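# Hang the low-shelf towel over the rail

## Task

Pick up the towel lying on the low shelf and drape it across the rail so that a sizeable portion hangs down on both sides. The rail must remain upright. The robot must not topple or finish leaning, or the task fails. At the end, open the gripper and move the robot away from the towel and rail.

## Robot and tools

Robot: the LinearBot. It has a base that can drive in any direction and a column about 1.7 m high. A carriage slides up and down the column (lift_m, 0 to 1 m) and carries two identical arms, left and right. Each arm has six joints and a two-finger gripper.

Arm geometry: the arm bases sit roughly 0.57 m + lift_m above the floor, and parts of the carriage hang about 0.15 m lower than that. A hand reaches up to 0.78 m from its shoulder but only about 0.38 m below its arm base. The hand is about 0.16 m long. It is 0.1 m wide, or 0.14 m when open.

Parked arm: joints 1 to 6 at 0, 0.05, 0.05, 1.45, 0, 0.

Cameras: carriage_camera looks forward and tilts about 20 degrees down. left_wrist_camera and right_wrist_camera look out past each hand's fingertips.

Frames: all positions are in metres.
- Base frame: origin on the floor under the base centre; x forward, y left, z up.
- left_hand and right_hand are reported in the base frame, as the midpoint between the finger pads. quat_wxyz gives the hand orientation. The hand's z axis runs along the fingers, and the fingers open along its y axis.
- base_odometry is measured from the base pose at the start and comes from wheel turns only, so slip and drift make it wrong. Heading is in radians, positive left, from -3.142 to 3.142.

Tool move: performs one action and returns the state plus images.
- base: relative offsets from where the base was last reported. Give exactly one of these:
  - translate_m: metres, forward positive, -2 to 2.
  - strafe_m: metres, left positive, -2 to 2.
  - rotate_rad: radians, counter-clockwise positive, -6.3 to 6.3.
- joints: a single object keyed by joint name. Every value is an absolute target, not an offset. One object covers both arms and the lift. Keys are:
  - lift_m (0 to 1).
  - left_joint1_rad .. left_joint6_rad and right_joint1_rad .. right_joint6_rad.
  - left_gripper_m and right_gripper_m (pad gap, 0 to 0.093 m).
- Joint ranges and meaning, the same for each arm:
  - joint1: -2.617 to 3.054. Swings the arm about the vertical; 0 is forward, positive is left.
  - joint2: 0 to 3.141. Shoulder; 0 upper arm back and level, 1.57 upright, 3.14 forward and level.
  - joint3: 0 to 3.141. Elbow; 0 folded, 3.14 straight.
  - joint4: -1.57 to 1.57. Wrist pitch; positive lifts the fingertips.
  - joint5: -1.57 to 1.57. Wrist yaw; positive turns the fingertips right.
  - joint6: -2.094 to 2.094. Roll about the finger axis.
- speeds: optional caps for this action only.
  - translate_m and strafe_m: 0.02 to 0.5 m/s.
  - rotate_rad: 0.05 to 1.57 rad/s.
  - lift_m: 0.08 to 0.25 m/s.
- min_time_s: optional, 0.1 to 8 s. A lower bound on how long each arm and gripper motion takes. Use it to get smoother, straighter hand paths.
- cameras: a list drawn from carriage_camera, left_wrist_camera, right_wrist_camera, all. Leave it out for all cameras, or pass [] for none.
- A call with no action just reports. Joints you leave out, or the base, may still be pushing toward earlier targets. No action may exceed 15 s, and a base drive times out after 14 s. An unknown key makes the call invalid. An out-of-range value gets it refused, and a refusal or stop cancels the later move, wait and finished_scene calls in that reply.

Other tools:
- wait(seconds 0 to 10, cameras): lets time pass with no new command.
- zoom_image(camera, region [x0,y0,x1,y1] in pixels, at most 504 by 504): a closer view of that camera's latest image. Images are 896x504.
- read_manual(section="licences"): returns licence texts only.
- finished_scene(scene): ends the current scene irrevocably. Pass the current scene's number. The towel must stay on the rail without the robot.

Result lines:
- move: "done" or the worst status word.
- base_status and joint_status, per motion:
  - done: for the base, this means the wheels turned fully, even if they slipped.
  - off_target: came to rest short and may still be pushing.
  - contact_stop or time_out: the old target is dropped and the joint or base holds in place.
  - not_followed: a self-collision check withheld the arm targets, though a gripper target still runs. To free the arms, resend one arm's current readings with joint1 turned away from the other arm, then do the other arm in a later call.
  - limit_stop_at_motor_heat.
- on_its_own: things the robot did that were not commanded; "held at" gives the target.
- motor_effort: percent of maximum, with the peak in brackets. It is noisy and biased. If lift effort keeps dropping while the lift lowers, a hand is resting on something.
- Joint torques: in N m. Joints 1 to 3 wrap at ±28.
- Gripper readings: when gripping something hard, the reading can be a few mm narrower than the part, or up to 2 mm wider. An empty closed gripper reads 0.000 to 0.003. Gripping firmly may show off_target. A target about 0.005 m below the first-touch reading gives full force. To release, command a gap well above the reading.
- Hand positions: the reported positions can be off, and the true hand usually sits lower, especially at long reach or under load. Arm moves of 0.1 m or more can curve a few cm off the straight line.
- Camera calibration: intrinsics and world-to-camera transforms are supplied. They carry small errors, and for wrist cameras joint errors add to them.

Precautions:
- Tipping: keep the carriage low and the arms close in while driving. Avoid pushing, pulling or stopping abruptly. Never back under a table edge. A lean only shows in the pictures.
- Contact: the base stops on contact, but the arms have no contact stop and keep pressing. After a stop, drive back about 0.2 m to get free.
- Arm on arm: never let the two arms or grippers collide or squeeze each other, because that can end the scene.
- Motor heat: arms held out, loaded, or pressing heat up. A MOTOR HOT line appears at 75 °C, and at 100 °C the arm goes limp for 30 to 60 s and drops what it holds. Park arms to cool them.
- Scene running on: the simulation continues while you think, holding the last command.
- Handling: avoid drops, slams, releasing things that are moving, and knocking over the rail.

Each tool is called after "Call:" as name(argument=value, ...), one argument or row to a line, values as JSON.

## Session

Call:
move(
  cameras=["carriage_camera"],
)

Call:
zoom_image(
  camera="carriage_camera",
  region=[200, 180, 700, 460],
)

Scene clock: 0.00 s.
Joint torques (N m): no reading
base_odometry: x=+0.000 y=+0.000 heading=+0.000
base_status: not commanded
joint_positions: lift_m=+0.300 left_joint1_rad=+0.010 left_joint2_rad=+0.036 left_joint3_rad=+0.049 left_joint4_rad=+1.496 left_joint5_rad=-0.025 left_joint6_rad=+0.050 left_gripper_m=+0.09396 right_joint1_rad=-0.020 right_joint2_rad=+0.069 right_joint3_rad=+0.062 right_joint4_rad=+1.432 right_joint5_rad=+0.032 right_joint6_rad=+0.011 right_gripper_m=+0.09396
joint_status: not commanded
motor_effort: lift_m=+23 drive_wheels=+1
left_hand: x=+0.2366 y=+0.3073 z=+1.3226 quat_wxyz=(+0.999, -0.012, +0.031, +0.030) (m; base frame)
right_hand: x=+0.2586 y=-0.3092 z=+1.3243 quat_wxyz=(+0.997, +0.017, +0.073, -0.005) (m; base frame)
pictures: carriage_camera

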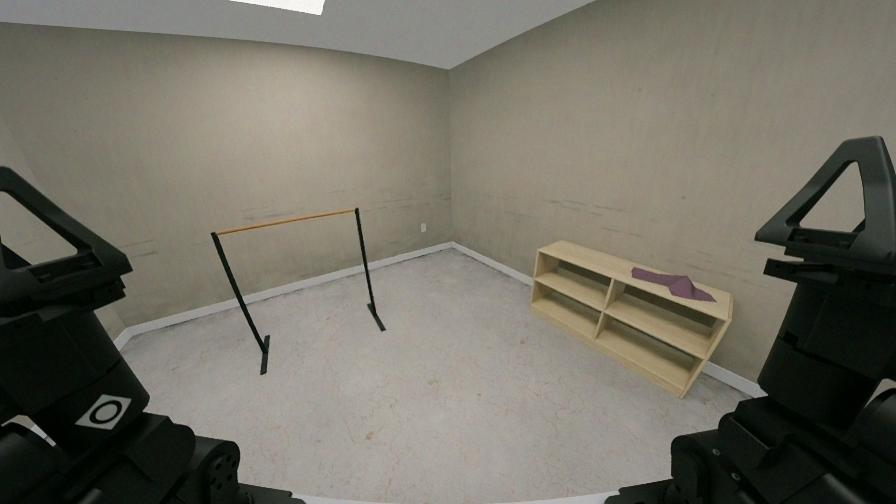

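Scaled by 1.008 from the camera's 896x504 image, which has a finer 1280x720 frame.

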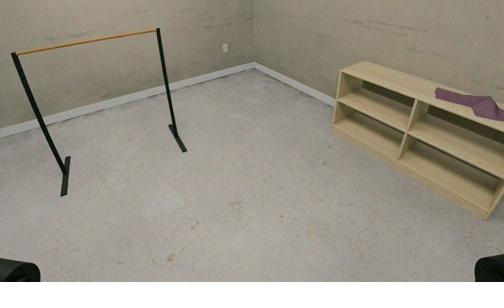

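Call:
move(
  base={"rotate_rad": -0.996},
  joints={"lift_m": 0.5},
  cameras=[],
)

Call:
move(
  base={"strafe_m": 0.324},
  cameras=[],
)

Call:
move(
  base={"translate_m": 0.97},
  cameras=["carriage_camera"],
)

Call:
zoom_image(
  camera="carriage_camera",
  region=[250, 230, 650, 504],
)

Scene clock: 13.37 s.
Joint torques (N m): left_arm=[-0.34 3.9 5.52 -0.32 0.03 -0.08] | right_arm=[-0.27 3.69 6.04 -0.11 0.04 0.08]
move: done
base_odometry: x=+0.000 y=+0.000 heading=-0.995
base_status: done
joint_positions: lift_m=+0.500 left_joint1_rad=+0.010 left_joint2_rad=+0.036 left_joint3_rad=+0.049 left_joint4_rad=+1.496 left_joint5_rad=-0.025 left_joint6_rad=+0.050 left_gripper_m=+0.09396 right_joint1_rad=-0.020 right_joint2_rad=+0.069 right_joint3_rad=+0.062 right_joint4_rad=+1.432 right_joint5_rad=+0.032 right_joint6_rad=+0.011 right_gripper_m=+0.09396
joint_status: all done
motor_effort: lift_m=+25(30) drive_wheels=+6(14)
left_hand: x=+0.2366 y=+0.3073 z=+1.5224 quat_wxyz=(+0.999, -0.012, +0.031, +0.030) (m; base frame)
right_hand: x=+0.2586 y=-0.3092 z=+1.5241 quat_wxyz=(+0.997, +0.017, +0.073, -0.005) (m; base frame)
pictures: none
No camera images: "cameras" was empty.

Scene clock: 15.93 s.
Joint torques (N m): left_arm=[-0.28 3.81 5.5 -0.32 0.05 -0.09] | right_arm=[-0.12 3.82 6.09 -0.11 0.09 0.07]
move: done
base_odometry: x=+0.272 y=+0.176 heading=-0.997
base_status: done
joint_positions: lift_m=+0.500 left_joint1_rad=+0.009 left_joint2_rad=+0.036 left_joint3_rad=+0.049 left_joint4_rad=+1.496 left_joint5_rad=-0.025 left_joint6_rad=+0.050 left_gripper_m=+0.09396 right_joint1_rad=-0.020 right_joint2_rad=+0.069 right_joint3_rad=+0.062 right_joint4_rad=+1.432 right_joint5_rad=+0.032 right_joint6_rad=+0.011 right_gripper_m=+0.09396
joint_status: not commanded
motor_effort: lift_m=+25(25) drive_wheels=-6(16)
left_hand: x=+0.2366 y=+0.3073 z=+1.5224 quat_wxyz=(+0.999, -0.012, +0.031, +0.030) (m; base frame)
right_hand: x=+0.2586 y=-0.3092 z=+1.5241 quat_wxyz=(+0.997, +0.017, +0.073, -0.005) (m; base frame)
pictures: none
No camera images: "cameras" was empty.

Scene clock: 20.17 s.
Joint torques (N m): left_arm=[-0.25 3.78 5.49 -0.32 0.04 -0.06] | right_arm=[-0.21 3.7 6.09 -0.09 0.04 0.08]
move: done
base_odometry: x=+0.800 y=-0.638 heading=-0.996
base_status: done
joint_positions: lift_m=+0.500 left_joint1_rad=+0.009 left_joint2_rad=+0.036 left_joint3_rad=+0.049 left_joint4_rad=+1.495 left_joint5_rad=-0.025 left_joint6_rad=+0.050 left_gripper_m=+0.09396 right_joint1_rad=-0.020 right_joint2_rad=+0.069 right_joint3_rad=+0.062 right_joint4_rad=+1.431 right_joint5_rad=+0.032 right_joint6_rad=+0.011 right_gripper_m=+0.09396
joint_status: not commanded
motor_effort: lift_m=+25(25) drive_wheels=-4(13)
left_hand: x=+0.2367 y=+0.3073 z=+1.5224 quat_wxyz=(+0.999, -0.012, +0.032, +0.030) (m; base frame)
right_hand: x=+0.2588 y=-0.3092 z=+1.5240 quat_wxyz=(+0.997, +0.017, +0.073, -0.005) (m; base frame)
pictures: carriage_camera
camera_calibration:
carriage_camera: T_world_to_cam=[[-0.00554303, -0.999684, -0.0245377, 0.040706], [-0.377596, 0.0248139, -0.925638, 1.45357], [0.925954, 0.00413448, -0.377614, 0.427633], [0, 0, 0, 1]] pos_world=[0.15312, 0.00285626, 1.50796]

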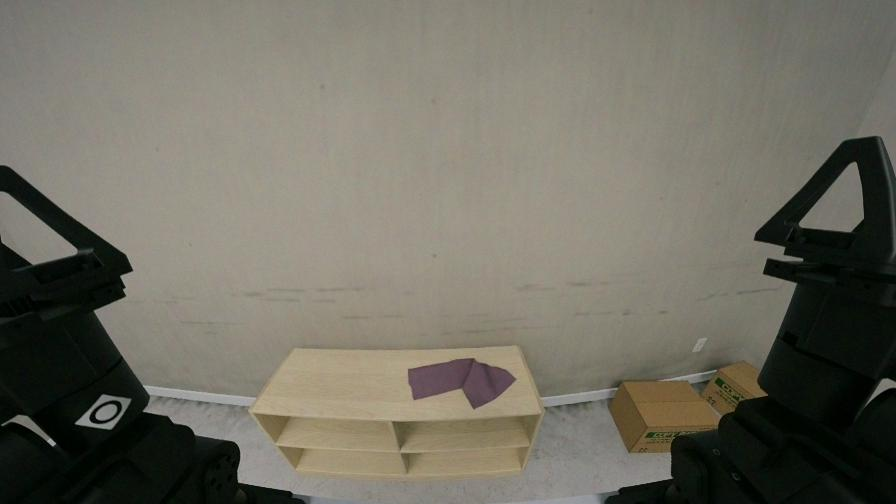

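Scaled by 1.260 from the camera's 896x504 image, which has a finer 1280x720 frame.

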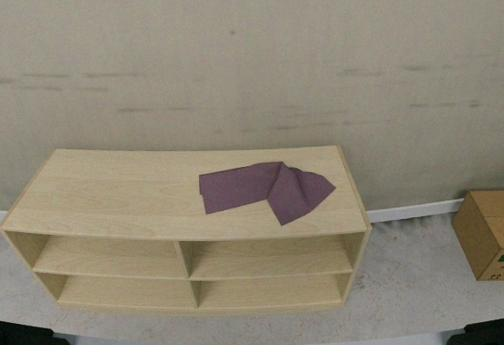

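Call:
move(
  base={"translate_m": 0.2},
  joints={"right_joint1_rad": 0.2, "right_joint2_rad": 2.54, "right_joint3_rad": 1.34, "right_joint4_rad": -0.37, "right_joint5_rad": 0, "right_joint6_rad": 0, "right_gripper_m": 0.075},
  min_time_s=2,
  cameras=[],
)

Call:
move(
  joints={"lift_m": 0.29},
  cameras=["carriage_camera", "right_wrist_camera"],
)

Scene clock: 29.67 s.
Joint torques (N m): left_arm=[-0.29 3.85 5.55 -0.29 0.04 -0.08] | right_arm=[0.32 -11.12 5.12 0.16 -0.03 -0.06]
move: done
base_odometry: x=+0.909 y=-0.806 heading=-0.995
base_status: done
joint_positions: lift_m=+0.500 left_joint1_rad=+0.009 left_joint2_rad=+0.036 left_joint3_rad=+0.049 left_joint4_rad=+1.495 left_joint5_rad=-0.025 left_joint6_rad=+0.050 left_gripper_m=+0.09396 right_joint1_rad=+0.194 right_joint2_rad=+2.521 right_joint3_rad=+1.327 right_joint4_rad=-0.352 right_joint5_rad=+0.009 right_joint6_rad=+0.011 right_gripper_m=+0.07514
joint_status: all done
motor_effort: lift_m=+25(25) drive_wheels=-4(12)
left_hand: x=+0.2369 y=+0.3073 z=+1.5224 quat_wxyz=(+0.999, -0.012, +0.032, +0.030) (m; base frame)
right_hand: x=+0.6007 y=-0.2297 z=+0.9063 quat_wxyz=(+0.013, -0.091, +0.996, -0.003) (m; base frame)
pictures: none
No camera images: "cameras" was empty.

Scene clock: 31.03 s.
Joint torques (N m): left_arm=[-0.29 3.78 5.46 -0.32 0.04 -0.09] | right_arm=[0.35 -11.64 4.48 0.21 -0.02 -0.05]
move: done
base_odometry: x=+0.909 y=-0.806 heading=-0.995
base_status: not commanded
joint_positions: lift_m=+0.290 left_joint1_rad=+0.009 left_joint2_rad=+0.036 left_joint3_rad=+0.049 left_joint4_rad=+1.495 left_joint5_rad=-0.025 left_joint6_rad=+0.050 left_gripper_m=+0.09396 right_joint1_rad=+0.194 right_joint2_rad=+2.527 right_joint3_rad=+1.333 right_joint4_rad=-0.359 right_joint5_rad=+0.008 right_joint6_rad=+0.011 right_gripper_m=+0.07514
joint_status: all done
motor_effort: lift_m=+20(20) drive_wheels=-4(5)
left_hand: x=+0.2369 y=+0.3073 z=+1.3130 quat_wxyz=(+0.999, -0.012, +0.032, +0.030) (m; base frame)
right_hand: x=+0.5998 y=-0.2297 z=+0.6956 quat_wxyz=(+0.009, -0.091, +0.996, -0.003) (m; base frame)
pictures: carriage_camera, right_wrist_camera
camera_calibration:
carriage_camera: T_world_to_cam=[[-0.00554303, -0.999684, -0.0245377, 0.0355654], [-0.377596, 0.0248139, -0.925638, 1.25965], [0.925954, 0.00413448, -0.377614, 0.348523], [0, 0, 0, 1]] pos_world=[0.15312, 0.00285626, 1.29846]
right_wrist_camera: T_world_to_cam=[[0.161159, -0.985599, -0.0512075, -0.278173], [-0.812764, -0.161974, 0.559624, 0.0730328], [-0.55986, -0.0485688, -0.827163, 1.02665], [0, 0, 0, 1]] pos_world=[0.678967, -0.212475, 0.79409]

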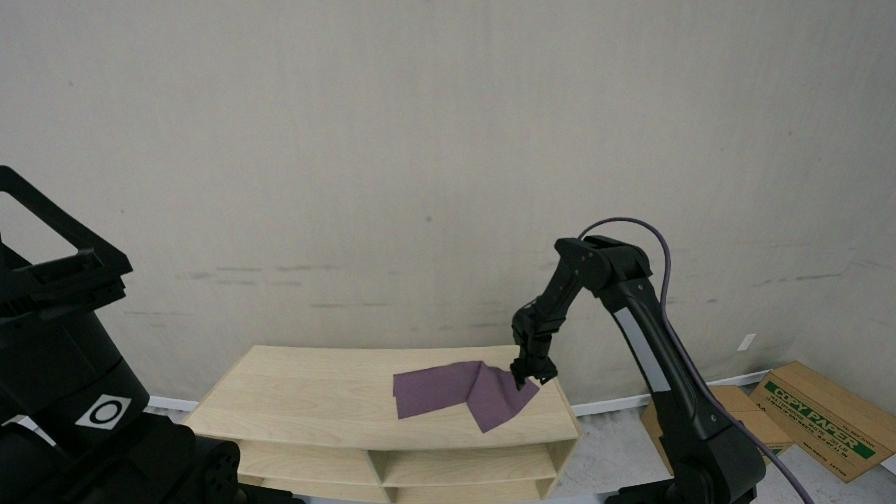

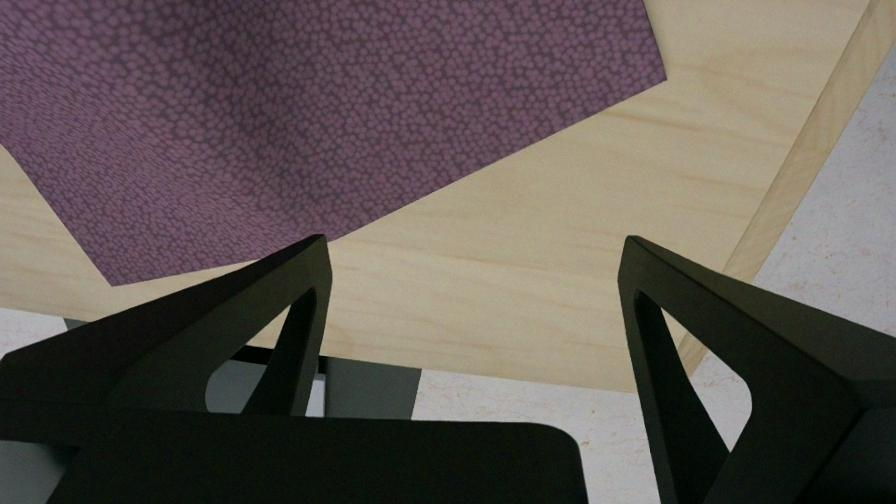

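Call:
move(
  base={"translate_m": 0.038},
  joints={"right_joint1_rad": 0.278},
  cameras=[],
)

Call:
move(
  joints={"lift_m": 0.205},
  speeds={"lift_m": 0.1},
  cameras=["right_wrist_camera"],
)

Scene clock: 37.90 s.
Joint torques (N m): left_arm=[-0.29 3.89 5.61 -0.29 0.06 -0.08] | right_arm=[-0.64 -11.63 4.49 0.23 0.04 -0.05]
move: done
base_odometry: x=+0.930 y=-0.837 heading=-0.995
base_status: done
joint_positions: lift_m=+0.290 left_joint1_rad=+0.009 left_joint2_rad=+0.036 left_joint3_rad=+0.049 left_joint4_rad=+1.495 left_joint5_rad=-0.025 left_joint6_rad=+0.050 left_gripper_m=+0.09396 right_joint1_rad=+0.282 right_joint2_rad=+2.527 right_joint3_rad=+1.333 right_joint4_rad=-0.361 right_joint5_rad=+0.004 right_joint6_rad=+0.011 right_gripper_m=+0.07514
joint_status: all done
motor_effort: lift_m=+20(20) drive_wheels=+4(13)
left_hand: x=+0.2369 y=+0.3073 z=+1.3130 quat_wxyz=(+0.999, -0.012, +0.032, +0.030) (m; base frame)
right_hand: x=+0.5914 y=-0.1962 z=+0.6956 quat_wxyz=(+0.008, -0.135, +0.991, -0.001) (m; base frame)
pictures: none
No camera images: "cameras" was empty.

Scene clock: 39.13 s.
Joint torques (N m): left_arm=[-0.32 3.89 5.53 -0.3 0.04 -0.08] | right_arm=[-0.61 -7.56 3.52 0.96 0.03 -0.05]
move: done
base_odometry: x=+0.930 y=-0.837 heading=-0.995
base_status: not commanded
joint_positions: lift_m=+0.206 left_joint1_rad=+0.009 left_joint2_rad=+0.036 left_joint3_rad=+0.049 left_joint4_rad=+1.495 left_joint5_rad=-0.025 left_joint6_rad=+0.050 left_gripper_m=+0.09396 right_joint1_rad=+0.282 right_joint2_rad=+2.482 right_joint3_rad=+1.347 right_joint4_rad=-0.435 right_joint5_rad=+0.004 right_joint6_rad=+0.011 right_gripper_m=+0.07514
joint_status: all done
motor_effort: lift_m=+17(18) drive_wheels=+4(5)
left_hand: x=+0.2369 y=+0.3073 z=+1.2283 quat_wxyz=(+0.999, -0.012, +0.032, +0.030) (m; base frame)
right_hand: x=+0.5925 y=-0.1958 z=+0.6295 quat_wxyz=(+0.001, -0.135, +0.991, -0.002) (m; base frame)
pictures: right_wrist_camera
camera_calibration:
right_wrist_camera: T_world_to_cam=[[0.246013, -0.967686, -0.055327, -0.291038], [-0.785802, -0.23254, 0.573098, 0.071305], [-0.567444, -0.0975135, -0.817617, 0.958473], [0, 0, 0, 1]] pos_world=[0.671511, -0.171588, 0.726697]

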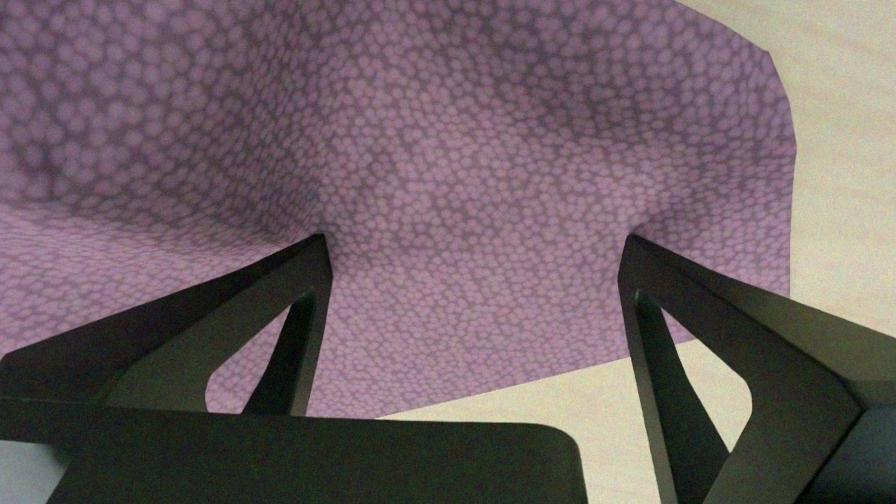

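Call:
move(
  joints={"right_gripper_m": 0.0},
  min_time_s=2,
  cameras=[],
)

Call:
move(
  joints={"lift_m": 0.75},
  cameras=["carriage_camera", "right_wrist_camera"],
)

Call:
move(
  base={"translate_m": -0.9},
  speeds={"translate_m": 0.4},
  cameras=[],
)

Call:
move(
  base={"strafe_m": 0.55},
  cameras=[],
)

Call:
move(
  base={"rotate_rad": 1.556},
  speeds={"rotate_rad": 0.9},
  cameras=["carriage_camera"],
)

Call:
move(
  base={"strafe_m": 0.39},
  joints={"right_joint1_rad": 0.35},
  cameras=["carriage_camera"],
)

Scene clock: 48.90 s.
Joint torques (N m): left_arm=[-0.28 3.85 5.55 -0.3 0.05 -0.08] | right_arm=[-0.64 -7.76 3.37 0.78 0.07 -0.05]
move: off_target
base_odometry: x=+0.930 y=-0.837 heading=-0.995
base_status: not commanded
joint_positions: lift_m=+0.206 left_joint1_rad=+0.009 left_joint2_rad=+0.036 left_joint3_rad=+0.049 left_joint4_rad=+1.495 left_joint5_rad=-0.025 left_joint6_rad=+0.050 left_gripper_m=+0.09396 right_joint1_rad=+0.282 right_joint2_rad=+2.482 right_joint3_rad=+1.350 right_joint4_rad=-0.412 right_joint5_rad=+0.001 right_joint6_rad=+0.011 right_gripper_m=+0.00551
joint_status: right_gripper_m off_target (ended at +0.00553, target +0.00000)
motor_effort: lift_m=+17(17) drive_wheels=+4(4)
left_hand: x=+0.2369 y=+0.3073 z=+1.2283 quat_wxyz=(+0.999, -0.012, +0.032, +0.030) (m; base frame)
right_hand: x=+0.5990 y=-0.1935 z=+0.6300 quat_wxyz=(+0.013, -0.135, +0.991, +0.001) (m; base frame)
pictures: none
No camera images: "cameras" was empty.

Scene clock: 51.60 s.
Joint torques (N m): left_arm=[-0.34 3.88 5.48 -0.28 0.06 -0.07] | right_arm=[-0.62 -11.66 3.88 0.39 0.06 -0.06]
move: done
base_odometry: x=+0.930 y=-0.837 heading=-0.995
base_status: not commanded
joint_positions: lift_m=+0.750 left_joint1_rad=+0.009 left_joint2_rad=+0.036 left_joint3_rad=+0.049 left_joint4_rad=+1.495 left_joint5_rad=-0.025 left_joint6_rad=+0.050 left_gripper_m=+0.09396 right_joint1_rad=+0.282 right_joint2_rad=+2.528 right_joint3_rad=+1.340 right_joint4_rad=-0.378 right_joint5_rad=+0.001 right_joint6_rad=+0.011 right_gripper_m=+0.00523
joint_status: all done
motor_effort: lift_m=+24(30) drive_wheels=+4(4)
left_hand: x=+0.2369 y=+0.3073 z=+1.7724 quat_wxyz=(+0.999, -0.012, +0.032, +0.030) (m; base frame)
right_hand: x=+0.5901 y=-0.1961 z=+1.1558 quat_wxyz=(+0.003, -0.135, +0.991, +0.000) (m; base frame)
pictures: carriage_camera, right_wrist_camera
camera_calibration:
carriage_camera: T_world_to_cam=[[-0.00554303, -0.999684, -0.0245377, 0.0468404], [-0.377596, 0.0248139, -0.925638, 1.68498], [0.925954, 0.00413448, -0.377614, 0.522036], [0, 0, 0, 1]] pos_world=[0.15312, 0.00285626, 1.75796]
right_wrist_camera: T_world_to_cam=[[0.24655, -0.967411, -0.0576997, -0.259153], [-0.787657, -0.234714, 0.569655, -0.227584], [-0.564633, -0.0950006, -0.819856, 1.38882], [0, 0, 0, 1]] pos_world=[0.668811, -0.172185, 1.25333]

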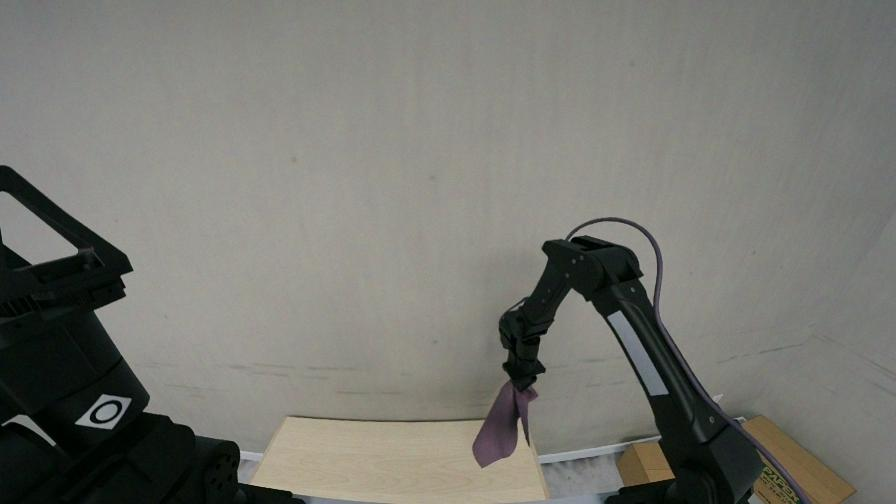

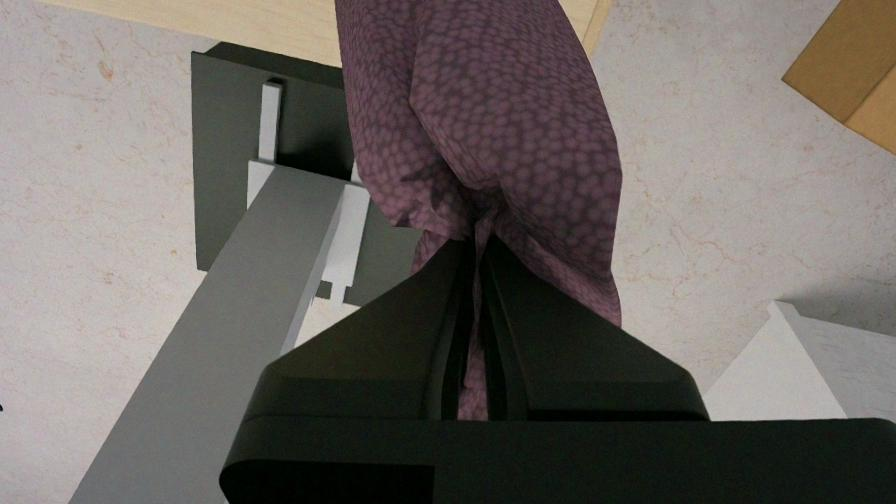

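Scene clock: 55.77 s.
Joint torques (N m): left_arm=[-0.31 3.92 5.53 -0.32 0.04 -0.07] | right_arm=[-0.42 -11.74 3.93 0.34 0.07 -0.04]
move: done
base_odometry: x=+0.440 y=-0.083 heading=-0.995
base_status: done
joint_positions: lift_m=+0.750 left_joint1_rad=+0.009 left_joint2_rad=+0.036 left_joint3_rad=+0.049 left_joint4_rad=+1.494 left_joint5_rad=-0.025 left_joint6_rad=+0.050 left_gripper_m=+0.09396 right_joint1_rad=+0.281 right_joint2_rad=+2.528 right_joint3_rad=+1.340 right_joint4_rad=-0.373 right_joint5_rad=+0.001 right_joint6_rad=+0.011 right_gripper_m=+0.00523
joint_status: not commanded
motor_effort: lift_m=+24(25) drive_wheels=-1(13)
left_hand: x=+0.2371 y=+0.3073 z=+1.7724 quat_wxyz=(+0.999, -0.012, +0.032, +0.030) (m; base frame)
right_hand: x=+0.5913 y=-0.1962 z=+1.1558 quat_wxyz=(+0.005, -0.135, +0.991, +0.000) (m; base frame)
pictures: none
No camera images: "cameras" was empty.

Scene clock: 59.03 s.
Joint torques (N m): left_arm=[-0.2 3.89 5.42 -0.29 0.03 -0.08] | right_arm=[-0.54 -11.74 3.93 0.35 0.07 -0.05]
move: done
base_odometry: x=+0.901 y=+0.217 heading=-0.994
base_status: done
joint_positions: lift_m=+0.750 left_joint1_rad=+0.008 left_joint2_rad=+0.036 left_joint3_rad=+0.049 left_joint4_rad=+1.494 left_joint5_rad=-0.025 left_joint6_rad=+0.050 left_gripper_m=+0.09396 right_joint1_rad=+0.281 right_joint2_rad=+2.528 right_joint3_rad=+1.340 right_joint4_rad=-0.373 right_joint5_rad=+0.000 right_joint6_rad=+0.011 right_gripper_m=+0.00523
joint_status: not commanded
motor_effort: lift_m=+24(25) drive_wheels=-3(10)
left_hand: x=+0.2371 y=+0.3073 z=+1.7724 quat_wxyz=(+0.999, -0.012, +0.032, +0.029) (m; base frame)
right_hand: x=+0.5912 y=-0.1959 z=+1.1558 quat_wxyz=(+0.005, -0.135, +0.991, +0.001) (m; base frame)
pictures: none
No camera images: "cameras" was empty.

Scene clock: 62.20 s.
Joint torques (N m): left_arm=[-0.2 3.84 5.49 -0.28 0.05 -0.07] | right_arm=[-0.28 -11.73 3.9 0.32 0.07 -0.05]
move: done
base_odometry: x=+0.901 y=+0.217 heading=+0.561
base_status: done
joint_positions: lift_m=+0.750 left_joint1_rad=+0.008 left_joint2_rad=+0.036 left_joint3_rad=+0.049 left_joint4_rad=+1.494 left_joint5_rad=-0.025 left_joint6_rad=+0.050 left_gripper_m=+0.09397 right_joint1_rad=+0.277 right_joint2_rad=+2.528 right_joint3_rad=+1.340 right_joint4_rad=-0.372 right_joint5_rad=+0.000 right_joint6_rad=+0.011 right_gripper_m=+0.00521
joint_status: not commanded
motor_effort: lift_m=+24(25) drive_wheels=+7(14)
left_hand: x=+0.2371 y=+0.3073 z=+1.7724 quat_wxyz=(+0.999, -0.012, +0.032, +0.029) (m; base frame)
right_hand: x=+0.5922 y=-0.1975 z=+1.1558 quat_wxyz=(+0.006, -0.133, +0.991, +0.001) (m; base frame)
pictures: carriage_camera
camera_calibration:
carriage_camera: T_world_to_cam=[[-0.00554303, -0.999684, -0.0245377, 0.0468404], [-0.377596, 0.0248139, -0.925638, 1.68498], [0.925954, 0.00413448, -0.377614, 0.522036], [0, 0, 0, 1]] pos_world=[0.15312, 0.00285626, 1.75796]

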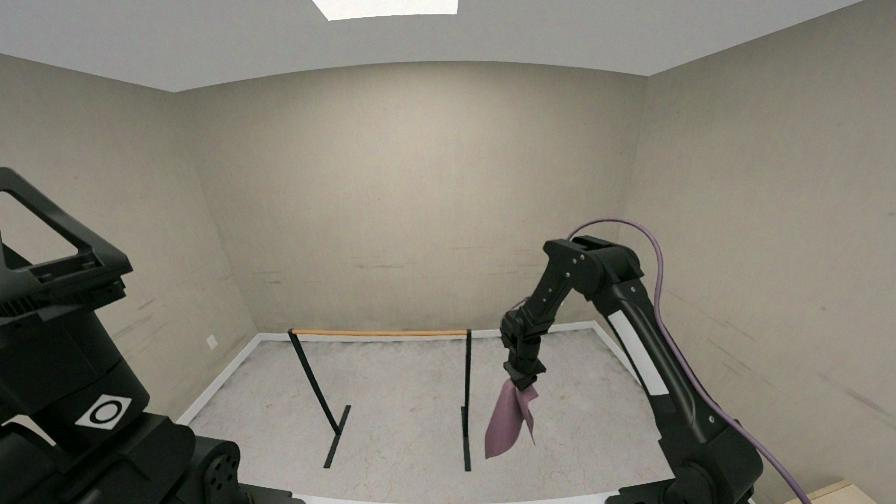

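Scene clock: 65.13 s.
Joint torques (N m): left_arm=[-0.2 3.93 5.48 -0.27 0.06 -0.07] | right_arm=[-0.38 -11.69 4.01 0.33 0.07 -0.05]
move: done
base_odometry: x=+0.693 y=+0.547 heading=+0.562
base_status: done
joint_positions: lift_m=+0.750 left_joint1_rad=+0.008 left_joint2_rad=+0.036 left_joint3_rad=+0.049 left_joint4_rad=+1.494 left_joint5_rad=-0.025 left_joint6_rad=+0.050 left_gripper_m=+0.09397 right_joint1_rad=+0.353 right_joint2_rad=+2.528 right_joint3_rad=+1.340 right_joint4_rad=-0.372 right_joint5_rad=+0.000 right_joint6_rad=+0.011 right_gripper_m=+0.00521
joint_status: all done
motor_effort: lift_m=+24(25) drive_wheels=-6(17)
left_hand: x=+0.2371 y=+0.3073 z=+1.7724 quat_wxyz=(+0.999, -0.012, +0.032, +0.029) (m; base frame)
right_hand: x=+0.5831 y=-0.1695 z=+1.1558 quat_wxyz=(+0.006, -0.170, +0.985, +0.001) (m; base frame)
pictures: carriage_camera
camera_calibration:
carriage_camera: T_world_to_cam=[[-0.00554303, -0.999684, -0.0245377, 0.0468404], [-0.377596, 0.0248139, -0.925638, 1.68498], [0.925954, 0.00413448, -0.377614, 0.522036], [0, 0, 0, 1]] pos_world=[0.15312, 0.00285626, 1.75796]

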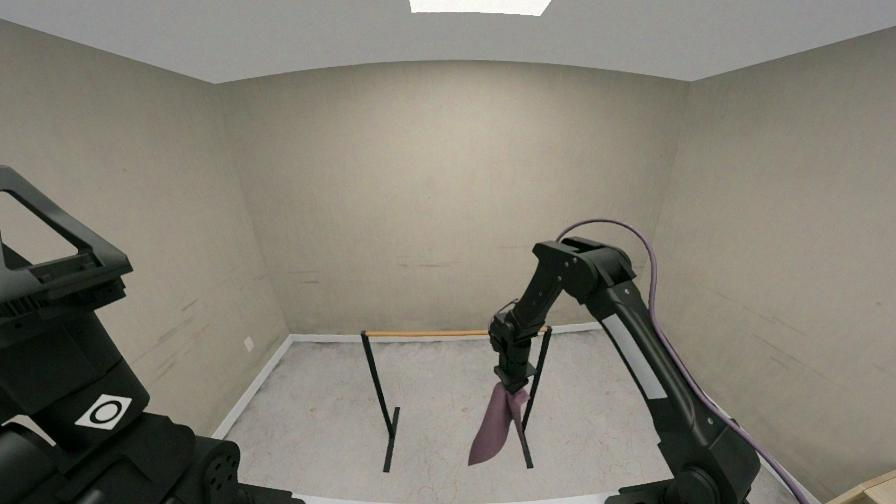

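Call:
move(
  base={"translate_m": 0.3},
  speeds={"translate_m": 0.25},
  cameras=[],
)

Call:
move(
  base={"translate_m": 0.22},
  speeds={"translate_m": 0.12},
  cameras=["carriage_camera", "right_wrist_camera"],
)

Scene clock: 75.00 s.
Joint torques (N m): left_arm=[-0.18 3.92 5.52 -0.25 0.05 -0.07] | right_arm=[-0.54 -11.74 4.01 0.31 0.08 -0.05]
move: done
base_odometry: x=+0.946 y=+0.707 heading=+0.563
base_status: done
joint_positions: lift_m=+0.750 left_joint1_rad=+0.008 left_joint2_rad=+0.036 left_joint3_rad=+0.049 left_joint4_rad=+1.494 left_joint5_rad=-0.025 left_joint6_rad=+0.050 left_gripper_m=+0.09397 right_joint1_rad=+0.353 right_joint2_rad=+2.528 right_joint3_rad=+1.340 right_joint4_rad=-0.371 right_joint5_rad=+0.000 right_joint6_rad=+0.011 right_gripper_m=+0.00521
joint_status: not commanded
motor_effort: lift_m=+24(24) drive_wheels=+5(12)
left_hand: x=+0.2370 y=+0.3073 z=+1.7724 quat_wxyz=(+0.999, -0.012, +0.032, +0.029) (m; base frame)
right_hand: x=+0.5832 y=-0.1695 z=+1.1558 quat_wxyz=(+0.006, -0.170, +0.985, +0.001) (m; base frame)
pictures: none
No camera images: "cameras" was empty.

Scene clock: 77.60 s.
Joint torques (N m): left_arm=[-0.2 3.96 5.57 -0.27 0.05 -0.08] | right_arm=[-0.46 -11.58 3.93 0.32 0.09 -0.06]
move: done
base_odometry: x=+1.132 y=+0.825 heading=+0.564
base_status: done
joint_positions: lift_m=+0.750 left_joint1_rad=+0.008 left_joint2_rad=+0.036 left_joint3_rad=+0.049 left_joint4_rad=+1.494 left_joint5_rad=-0.025 left_joint6_rad=+0.050 left_gripper_m=+0.09397 right_joint1_rad=+0.352 right_joint2_rad=+2.528 right_joint3_rad=+1.340 right_joint4_rad=-0.371 right_joint5_rad=-0.001 right_joint6_rad=+0.011 right_gripper_m=+0.00521
joint_status: not commanded
motor_effort: lift_m=+24(24) drive_wheels=-4(13)
left_hand: x=+0.2370 y=+0.3073 z=+1.7724 quat_wxyz=(+0.999, -0.012, +0.032, +0.029) (m; base frame)
right_hand: x=+0.5832 y=-0.1696 z=+1.1558 quat_wxyz=(+0.006, -0.170, +0.985, +0.001) (m; base frame)
pictures: carriage_camera, right_wrist_camera
camera_calibration:
carriage_camera: T_world_to_cam=[[-0.00554303, -0.999684, -0.0245377, 0.0468404], [-0.377596, 0.0248139, -0.925638, 1.68498], [0.925954, 0.00413448, -0.377614, 0.522036], [0, 0, 0, 1]] pos_world=[0.15312, 0.00285626, 1.75796]
right_wrist_camera: T_world_to_cam=[[0.314174, -0.947479, -0.0598263, -0.265398], [-0.772555, -0.291779, 0.563936, -0.238703], [-0.551774, -0.130955, -0.823648, 1.3783], [0, 0, 0, 1]] pos_world=[0.65948, -0.140612, 1.25397]

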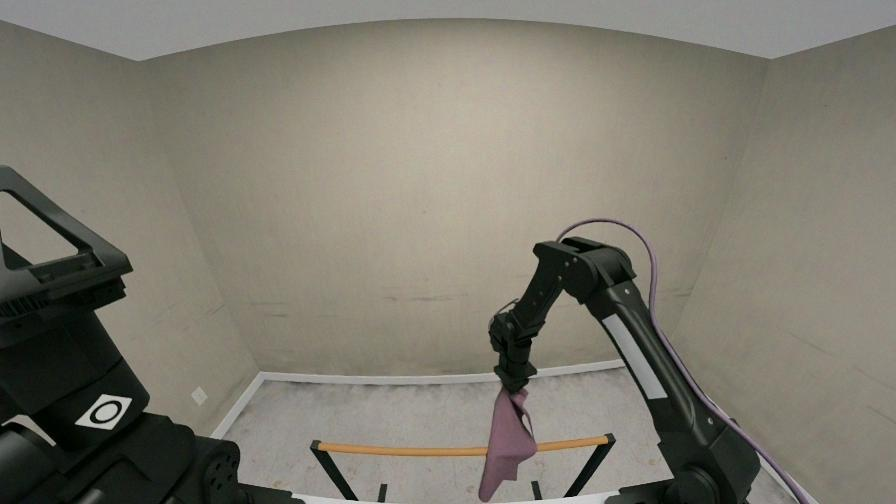

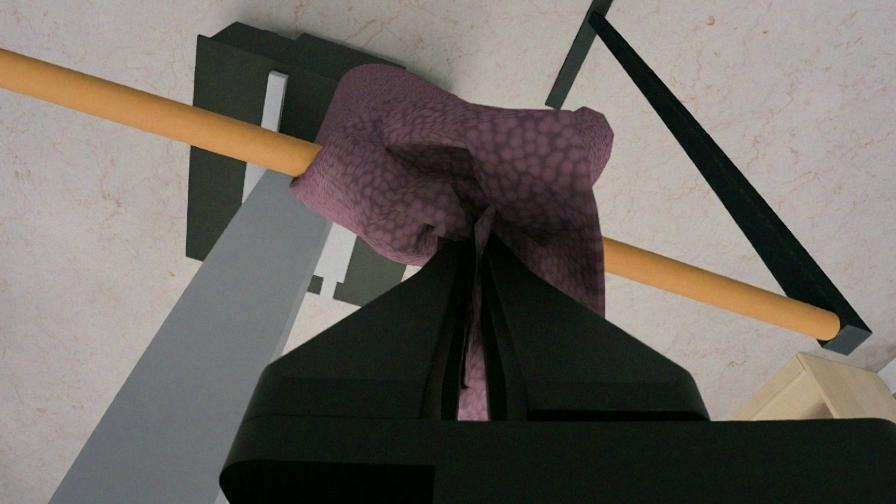

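Call:
move(
  joints={"lift_m": 0.54},
  speeds={"lift_m": 0.1},
  cameras=["carriage_camera"],
)

Call:
move(
  joints={"right_gripper_m": 0.06},
  min_time_s=1,
  cameras=["right_wrist_camera"],
)

Scene clock: 83.43 s.
Joint torques (N m): left_arm=[-0.28 3.89 5.57 -0.25 0.04 -0.07] | right_arm=[-0.29 -11.77 3.99 0.4 0.08 -0.05]
move: done
base_odometry: x=+1.132 y=+0.825 heading=+0.564
base_status: not commanded
joint_positions: lift_m=+0.540 left_joint1_rad=+0.008 left_joint2_rad=+0.036 left_joint3_rad=+0.049 left_joint4_rad=+1.494 left_joint5_rad=-0.025 left_joint6_rad=+0.050 left_gripper_m=+0.09397 right_joint1_rad=+0.352 right_joint2_rad=+2.529 right_joint3_rad=+1.339 right_joint4_rad=-0.372 right_joint5_rad=-0.001 right_joint6_rad=+0.011 right_gripper_m=+0.00521
joint_status: all done
motor_effort: lift_m=+20(21) drive_wheels=-4(5)
left_hand: x=+0.2370 y=+0.3073 z=+1.5629 quat_wxyz=(+0.999, -0.012, +0.032, +0.029) (m; base frame)
right_hand: x=+0.5822 y=-0.1699 z=+0.9459 quat_wxyz=(+0.004, -0.170, +0.985, +0.001) (m; base frame)
pictures: carriage_camera
camera_calibration:
carriage_camera: T_world_to_cam=[[-0.00554303, -0.999684, -0.0245377, 0.0416998], [-0.377596, 0.0248139, -0.925638, 1.49106], [0.925954, 0.00413448, -0.377614, 0.442926], [0, 0, 0, 1]] pos_world=[0.15312, 0.00285626, 1.54846]

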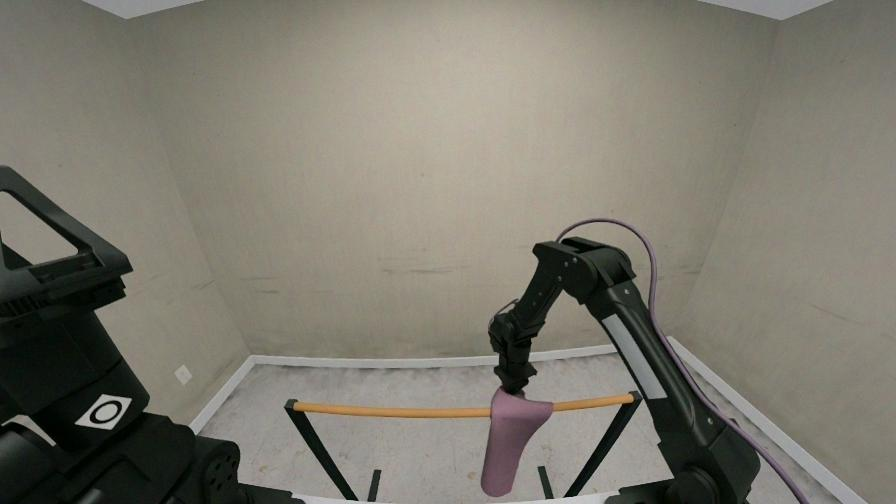

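Scene clock: 84.73 s.
Joint torques (N m): left_arm=[-0.21 3.86 5.56 -0.3 0.04 -0.08] | right_arm=[-0.46 -11.81 3.9 0.34 0.09 -0.05]
move: done
base_odometry: x=+1.132 y=+0.825 heading=+0.564
base_status: not commanded
joint_positions: lift_m=+0.540 left_joint1_rad=+0.008 left_joint2_rad=+0.036 left_joint3_rad=+0.049 left_joint4_rad=+1.494 left_joint5_rad=-0.025 left_joint6_rad=+0.050 left_gripper_m=+0.09397 right_joint1_rad=+0.352 right_joint2_rad=+2.529 right_joint3_rad=+1.339 right_joint4_rad=-0.372 right_joint5_rad=-0.001 right_joint6_rad=+0.011 right_gripper_m=+0.05988
joint_status: all done
motor_effort: lift_m=+20(20) drive_wheels=+5(5)
left_hand: x=+0.2370 y=+0.3073 z=+1.5629 quat_wxyz=(+0.999, -0.012, +0.032, +0.029) (m; base frame)
right_hand: x=+0.5822 y=-0.1699 z=+0.9459 quat_wxyz=(+0.004, -0.170, +0.985, +0.001) (m; base frame)
pictures: right_wrist_camera
camera_calibration:
right_wrist_camera: T_world_to_cam=[[0.314027, -0.947534, -0.0597276, -0.278053], [-0.770882, -0.291192, 0.566523, -0.1245], [-0.554191, -0.13186, -0.821879, 1.20435], [0, 0, 0, 1]] pos_world=[0.65878, -0.140912, 1.04375]

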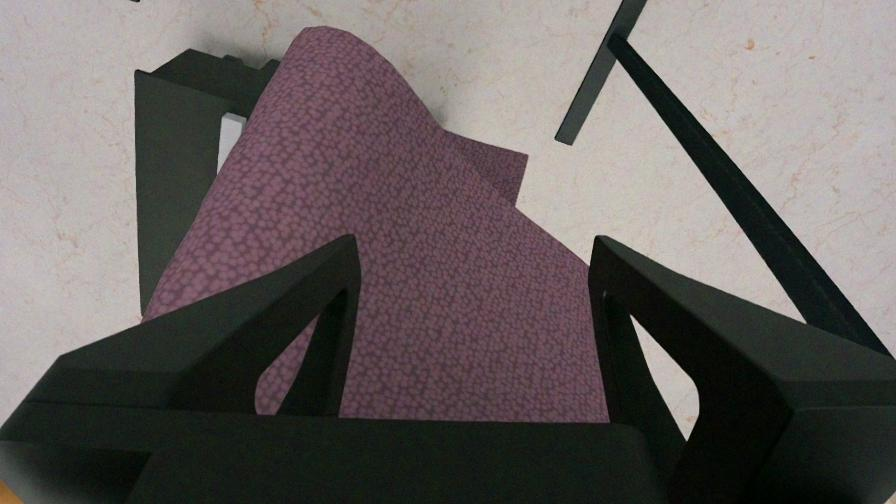

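Call:
move(
  joints={"lift_m": 0.82},
  speeds={"lift_m": 0.15},
  cameras=["carriage_camera", "right_wrist_camera"],
)

Call:
move(
  base={"translate_m": -0.6},
  speeds={"translate_m": 0.3},
  cameras=["carriage_camera"],
)

Call:
zoom_image(
  camera="carriage_camera",
  region=[330, 280, 620, 480],
)

Scene clock: 90.67 s.
Joint torques (N m): left_arm=[-0.12 3.88 5.61 -0.27 0.06 -0.07] | right_arm=[-0.39 -11.99 3.89 0.31 0.08 -0.06]
move: done
base_odometry: x=+1.132 y=+0.825 heading=+0.564
base_status: not commanded
joint_positions: lift_m=+0.820 left_joint1_rad=+0.008 left_joint2_rad=+0.036 left_joint3_rad=+0.049 left_joint4_rad=+1.494 left_joint5_rad=-0.025 left_joint6_rad=+0.050 left_gripper_m=+0.09397 right_joint1_rad=+0.352 right_joint2_rad=+2.531 right_joint3_rad=+1.340 right_joint4_rad=-0.371 right_joint5_rad=-0.001 right_joint6_rad=+0.011 right_gripper_m=+0.05988
joint_status: all done
motor_effort: lift_m=+25(30) drive_wheels=+5(5)
left_hand: x=+0.2370 y=+0.3073 z=+1.8424 quat_wxyz=(+0.999, -0.012, +0.032, +0.029) (m; base frame)
right_hand: x=+0.5821 y=-0.1700 z=+1.2247 quat_wxyz=(+0.004, -0.170, +0.985, +0.001) (m; base frame)
pictures: carriage_camera, right_wrist_camera
camera_calibration:
carriage_camera: T_world_to_cam=[[-0.00554303, -0.999684, -0.0245377, 0.0485581], [-0.377596, 0.0248139, -0.925638, 1.74978], [0.925954, 0.00413448, -0.377614, 0.548469], [0, 0, 0, 1]] pos_world=[0.15312, 0.00285626, 1.82796]
right_wrist_camera: T_world_to_cam=[[0.313982, -0.94755, -0.0597085, -0.261368], [-0.770691, -0.291096, 0.566832, -0.283044], [-0.554482, -0.131958, -0.821667, 1.43333], [0, 0, 0, 1]] pos_world=[0.65868, -0.140913, 1.32255]

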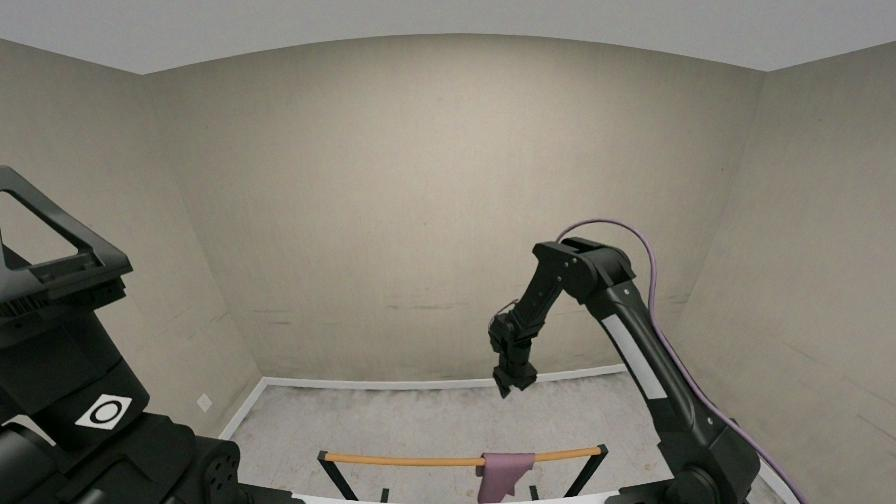

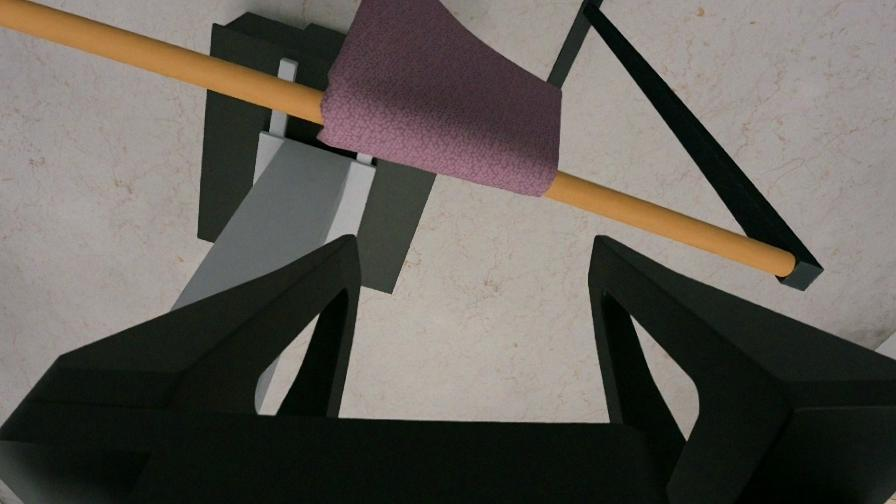

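Scene clock: 94.17 s.
Joint torques (N m): left_arm=[-0.18 3.9 5.49 -0.25 0.07 -0.08] | right_arm=[-0.61 -11.89 3.89 0.33 0.09 -0.05]
move: done
base_odometry: x=+0.625 y=+0.505 heading=+0.564
base_status: done
joint_positions: lift_m=+0.820 left_joint1_rad=+0.008 left_joint2_rad=+0.036 left_joint3_rad=+0.049 left_joint4_rad=+1.494 left_joint5_rad=-0.025 left_joint6_rad=+0.050 left_gripper_m=+0.09397 right_joint1_rad=+0.352 right_joint2_rad=+2.531 right_joint3_rad=+1.340 right_joint4_rad=-0.370 right_joint5_rad=-0.001 right_joint6_rad=+0.011 right_gripper_m=+0.05988
joint_status: not commanded
motor_effort: lift_m=+25(25) drive_wheels=-1(13)
left_hand: x=+0.2372 y=+0.3073 z=+1.8424 quat_wxyz=(+0.999, -0.012, +0.033, +0.029) (m; base frame)
right_hand: x=+0.5824 y=-0.1701 z=+1.2247 quat_wxyz=(+0.005, -0.170, +0.985, +0.001) (m; base frame)
pictures: carriage_camera
camera_calibration:
carriage_camera: T_world_to_cam=[[-0.00554303, -0.999684, -0.0245377, 0.0485581], [-0.377596, 0.0248139, -0.925638, 1.74978], [0.925954, 0.00413448, -0.377614, 0.548469], [0, 0, 0, 1]] pos_world=[0.15312, 0.00285626, 1.82796]

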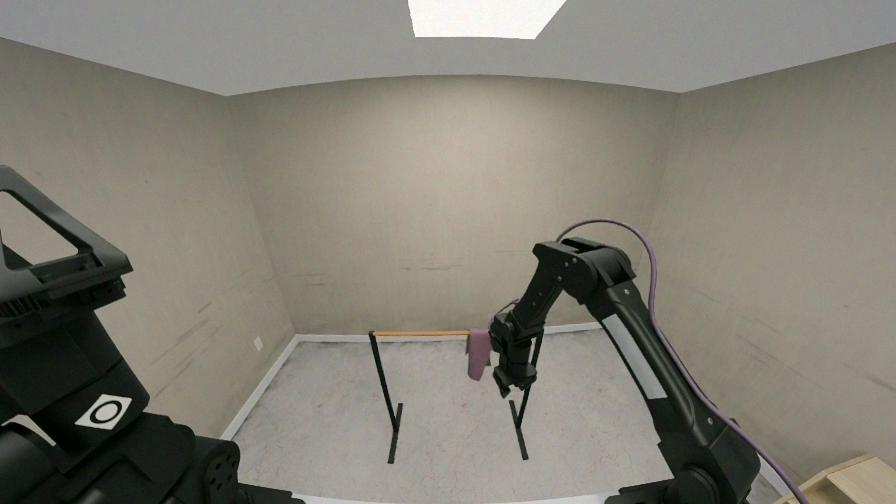

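Scaled by 1.738 from the camera's 896x504 image, which has a finer 1280x720 frame.

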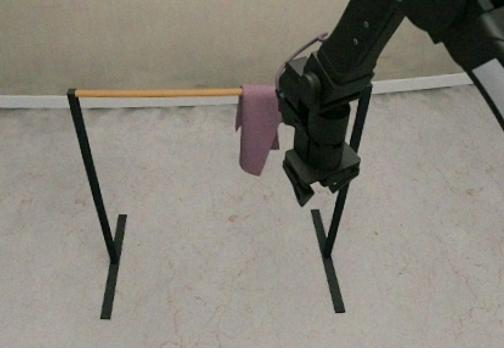

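Call:
finished_scene(
  scene=2,
)

The scene is finished: the task was done.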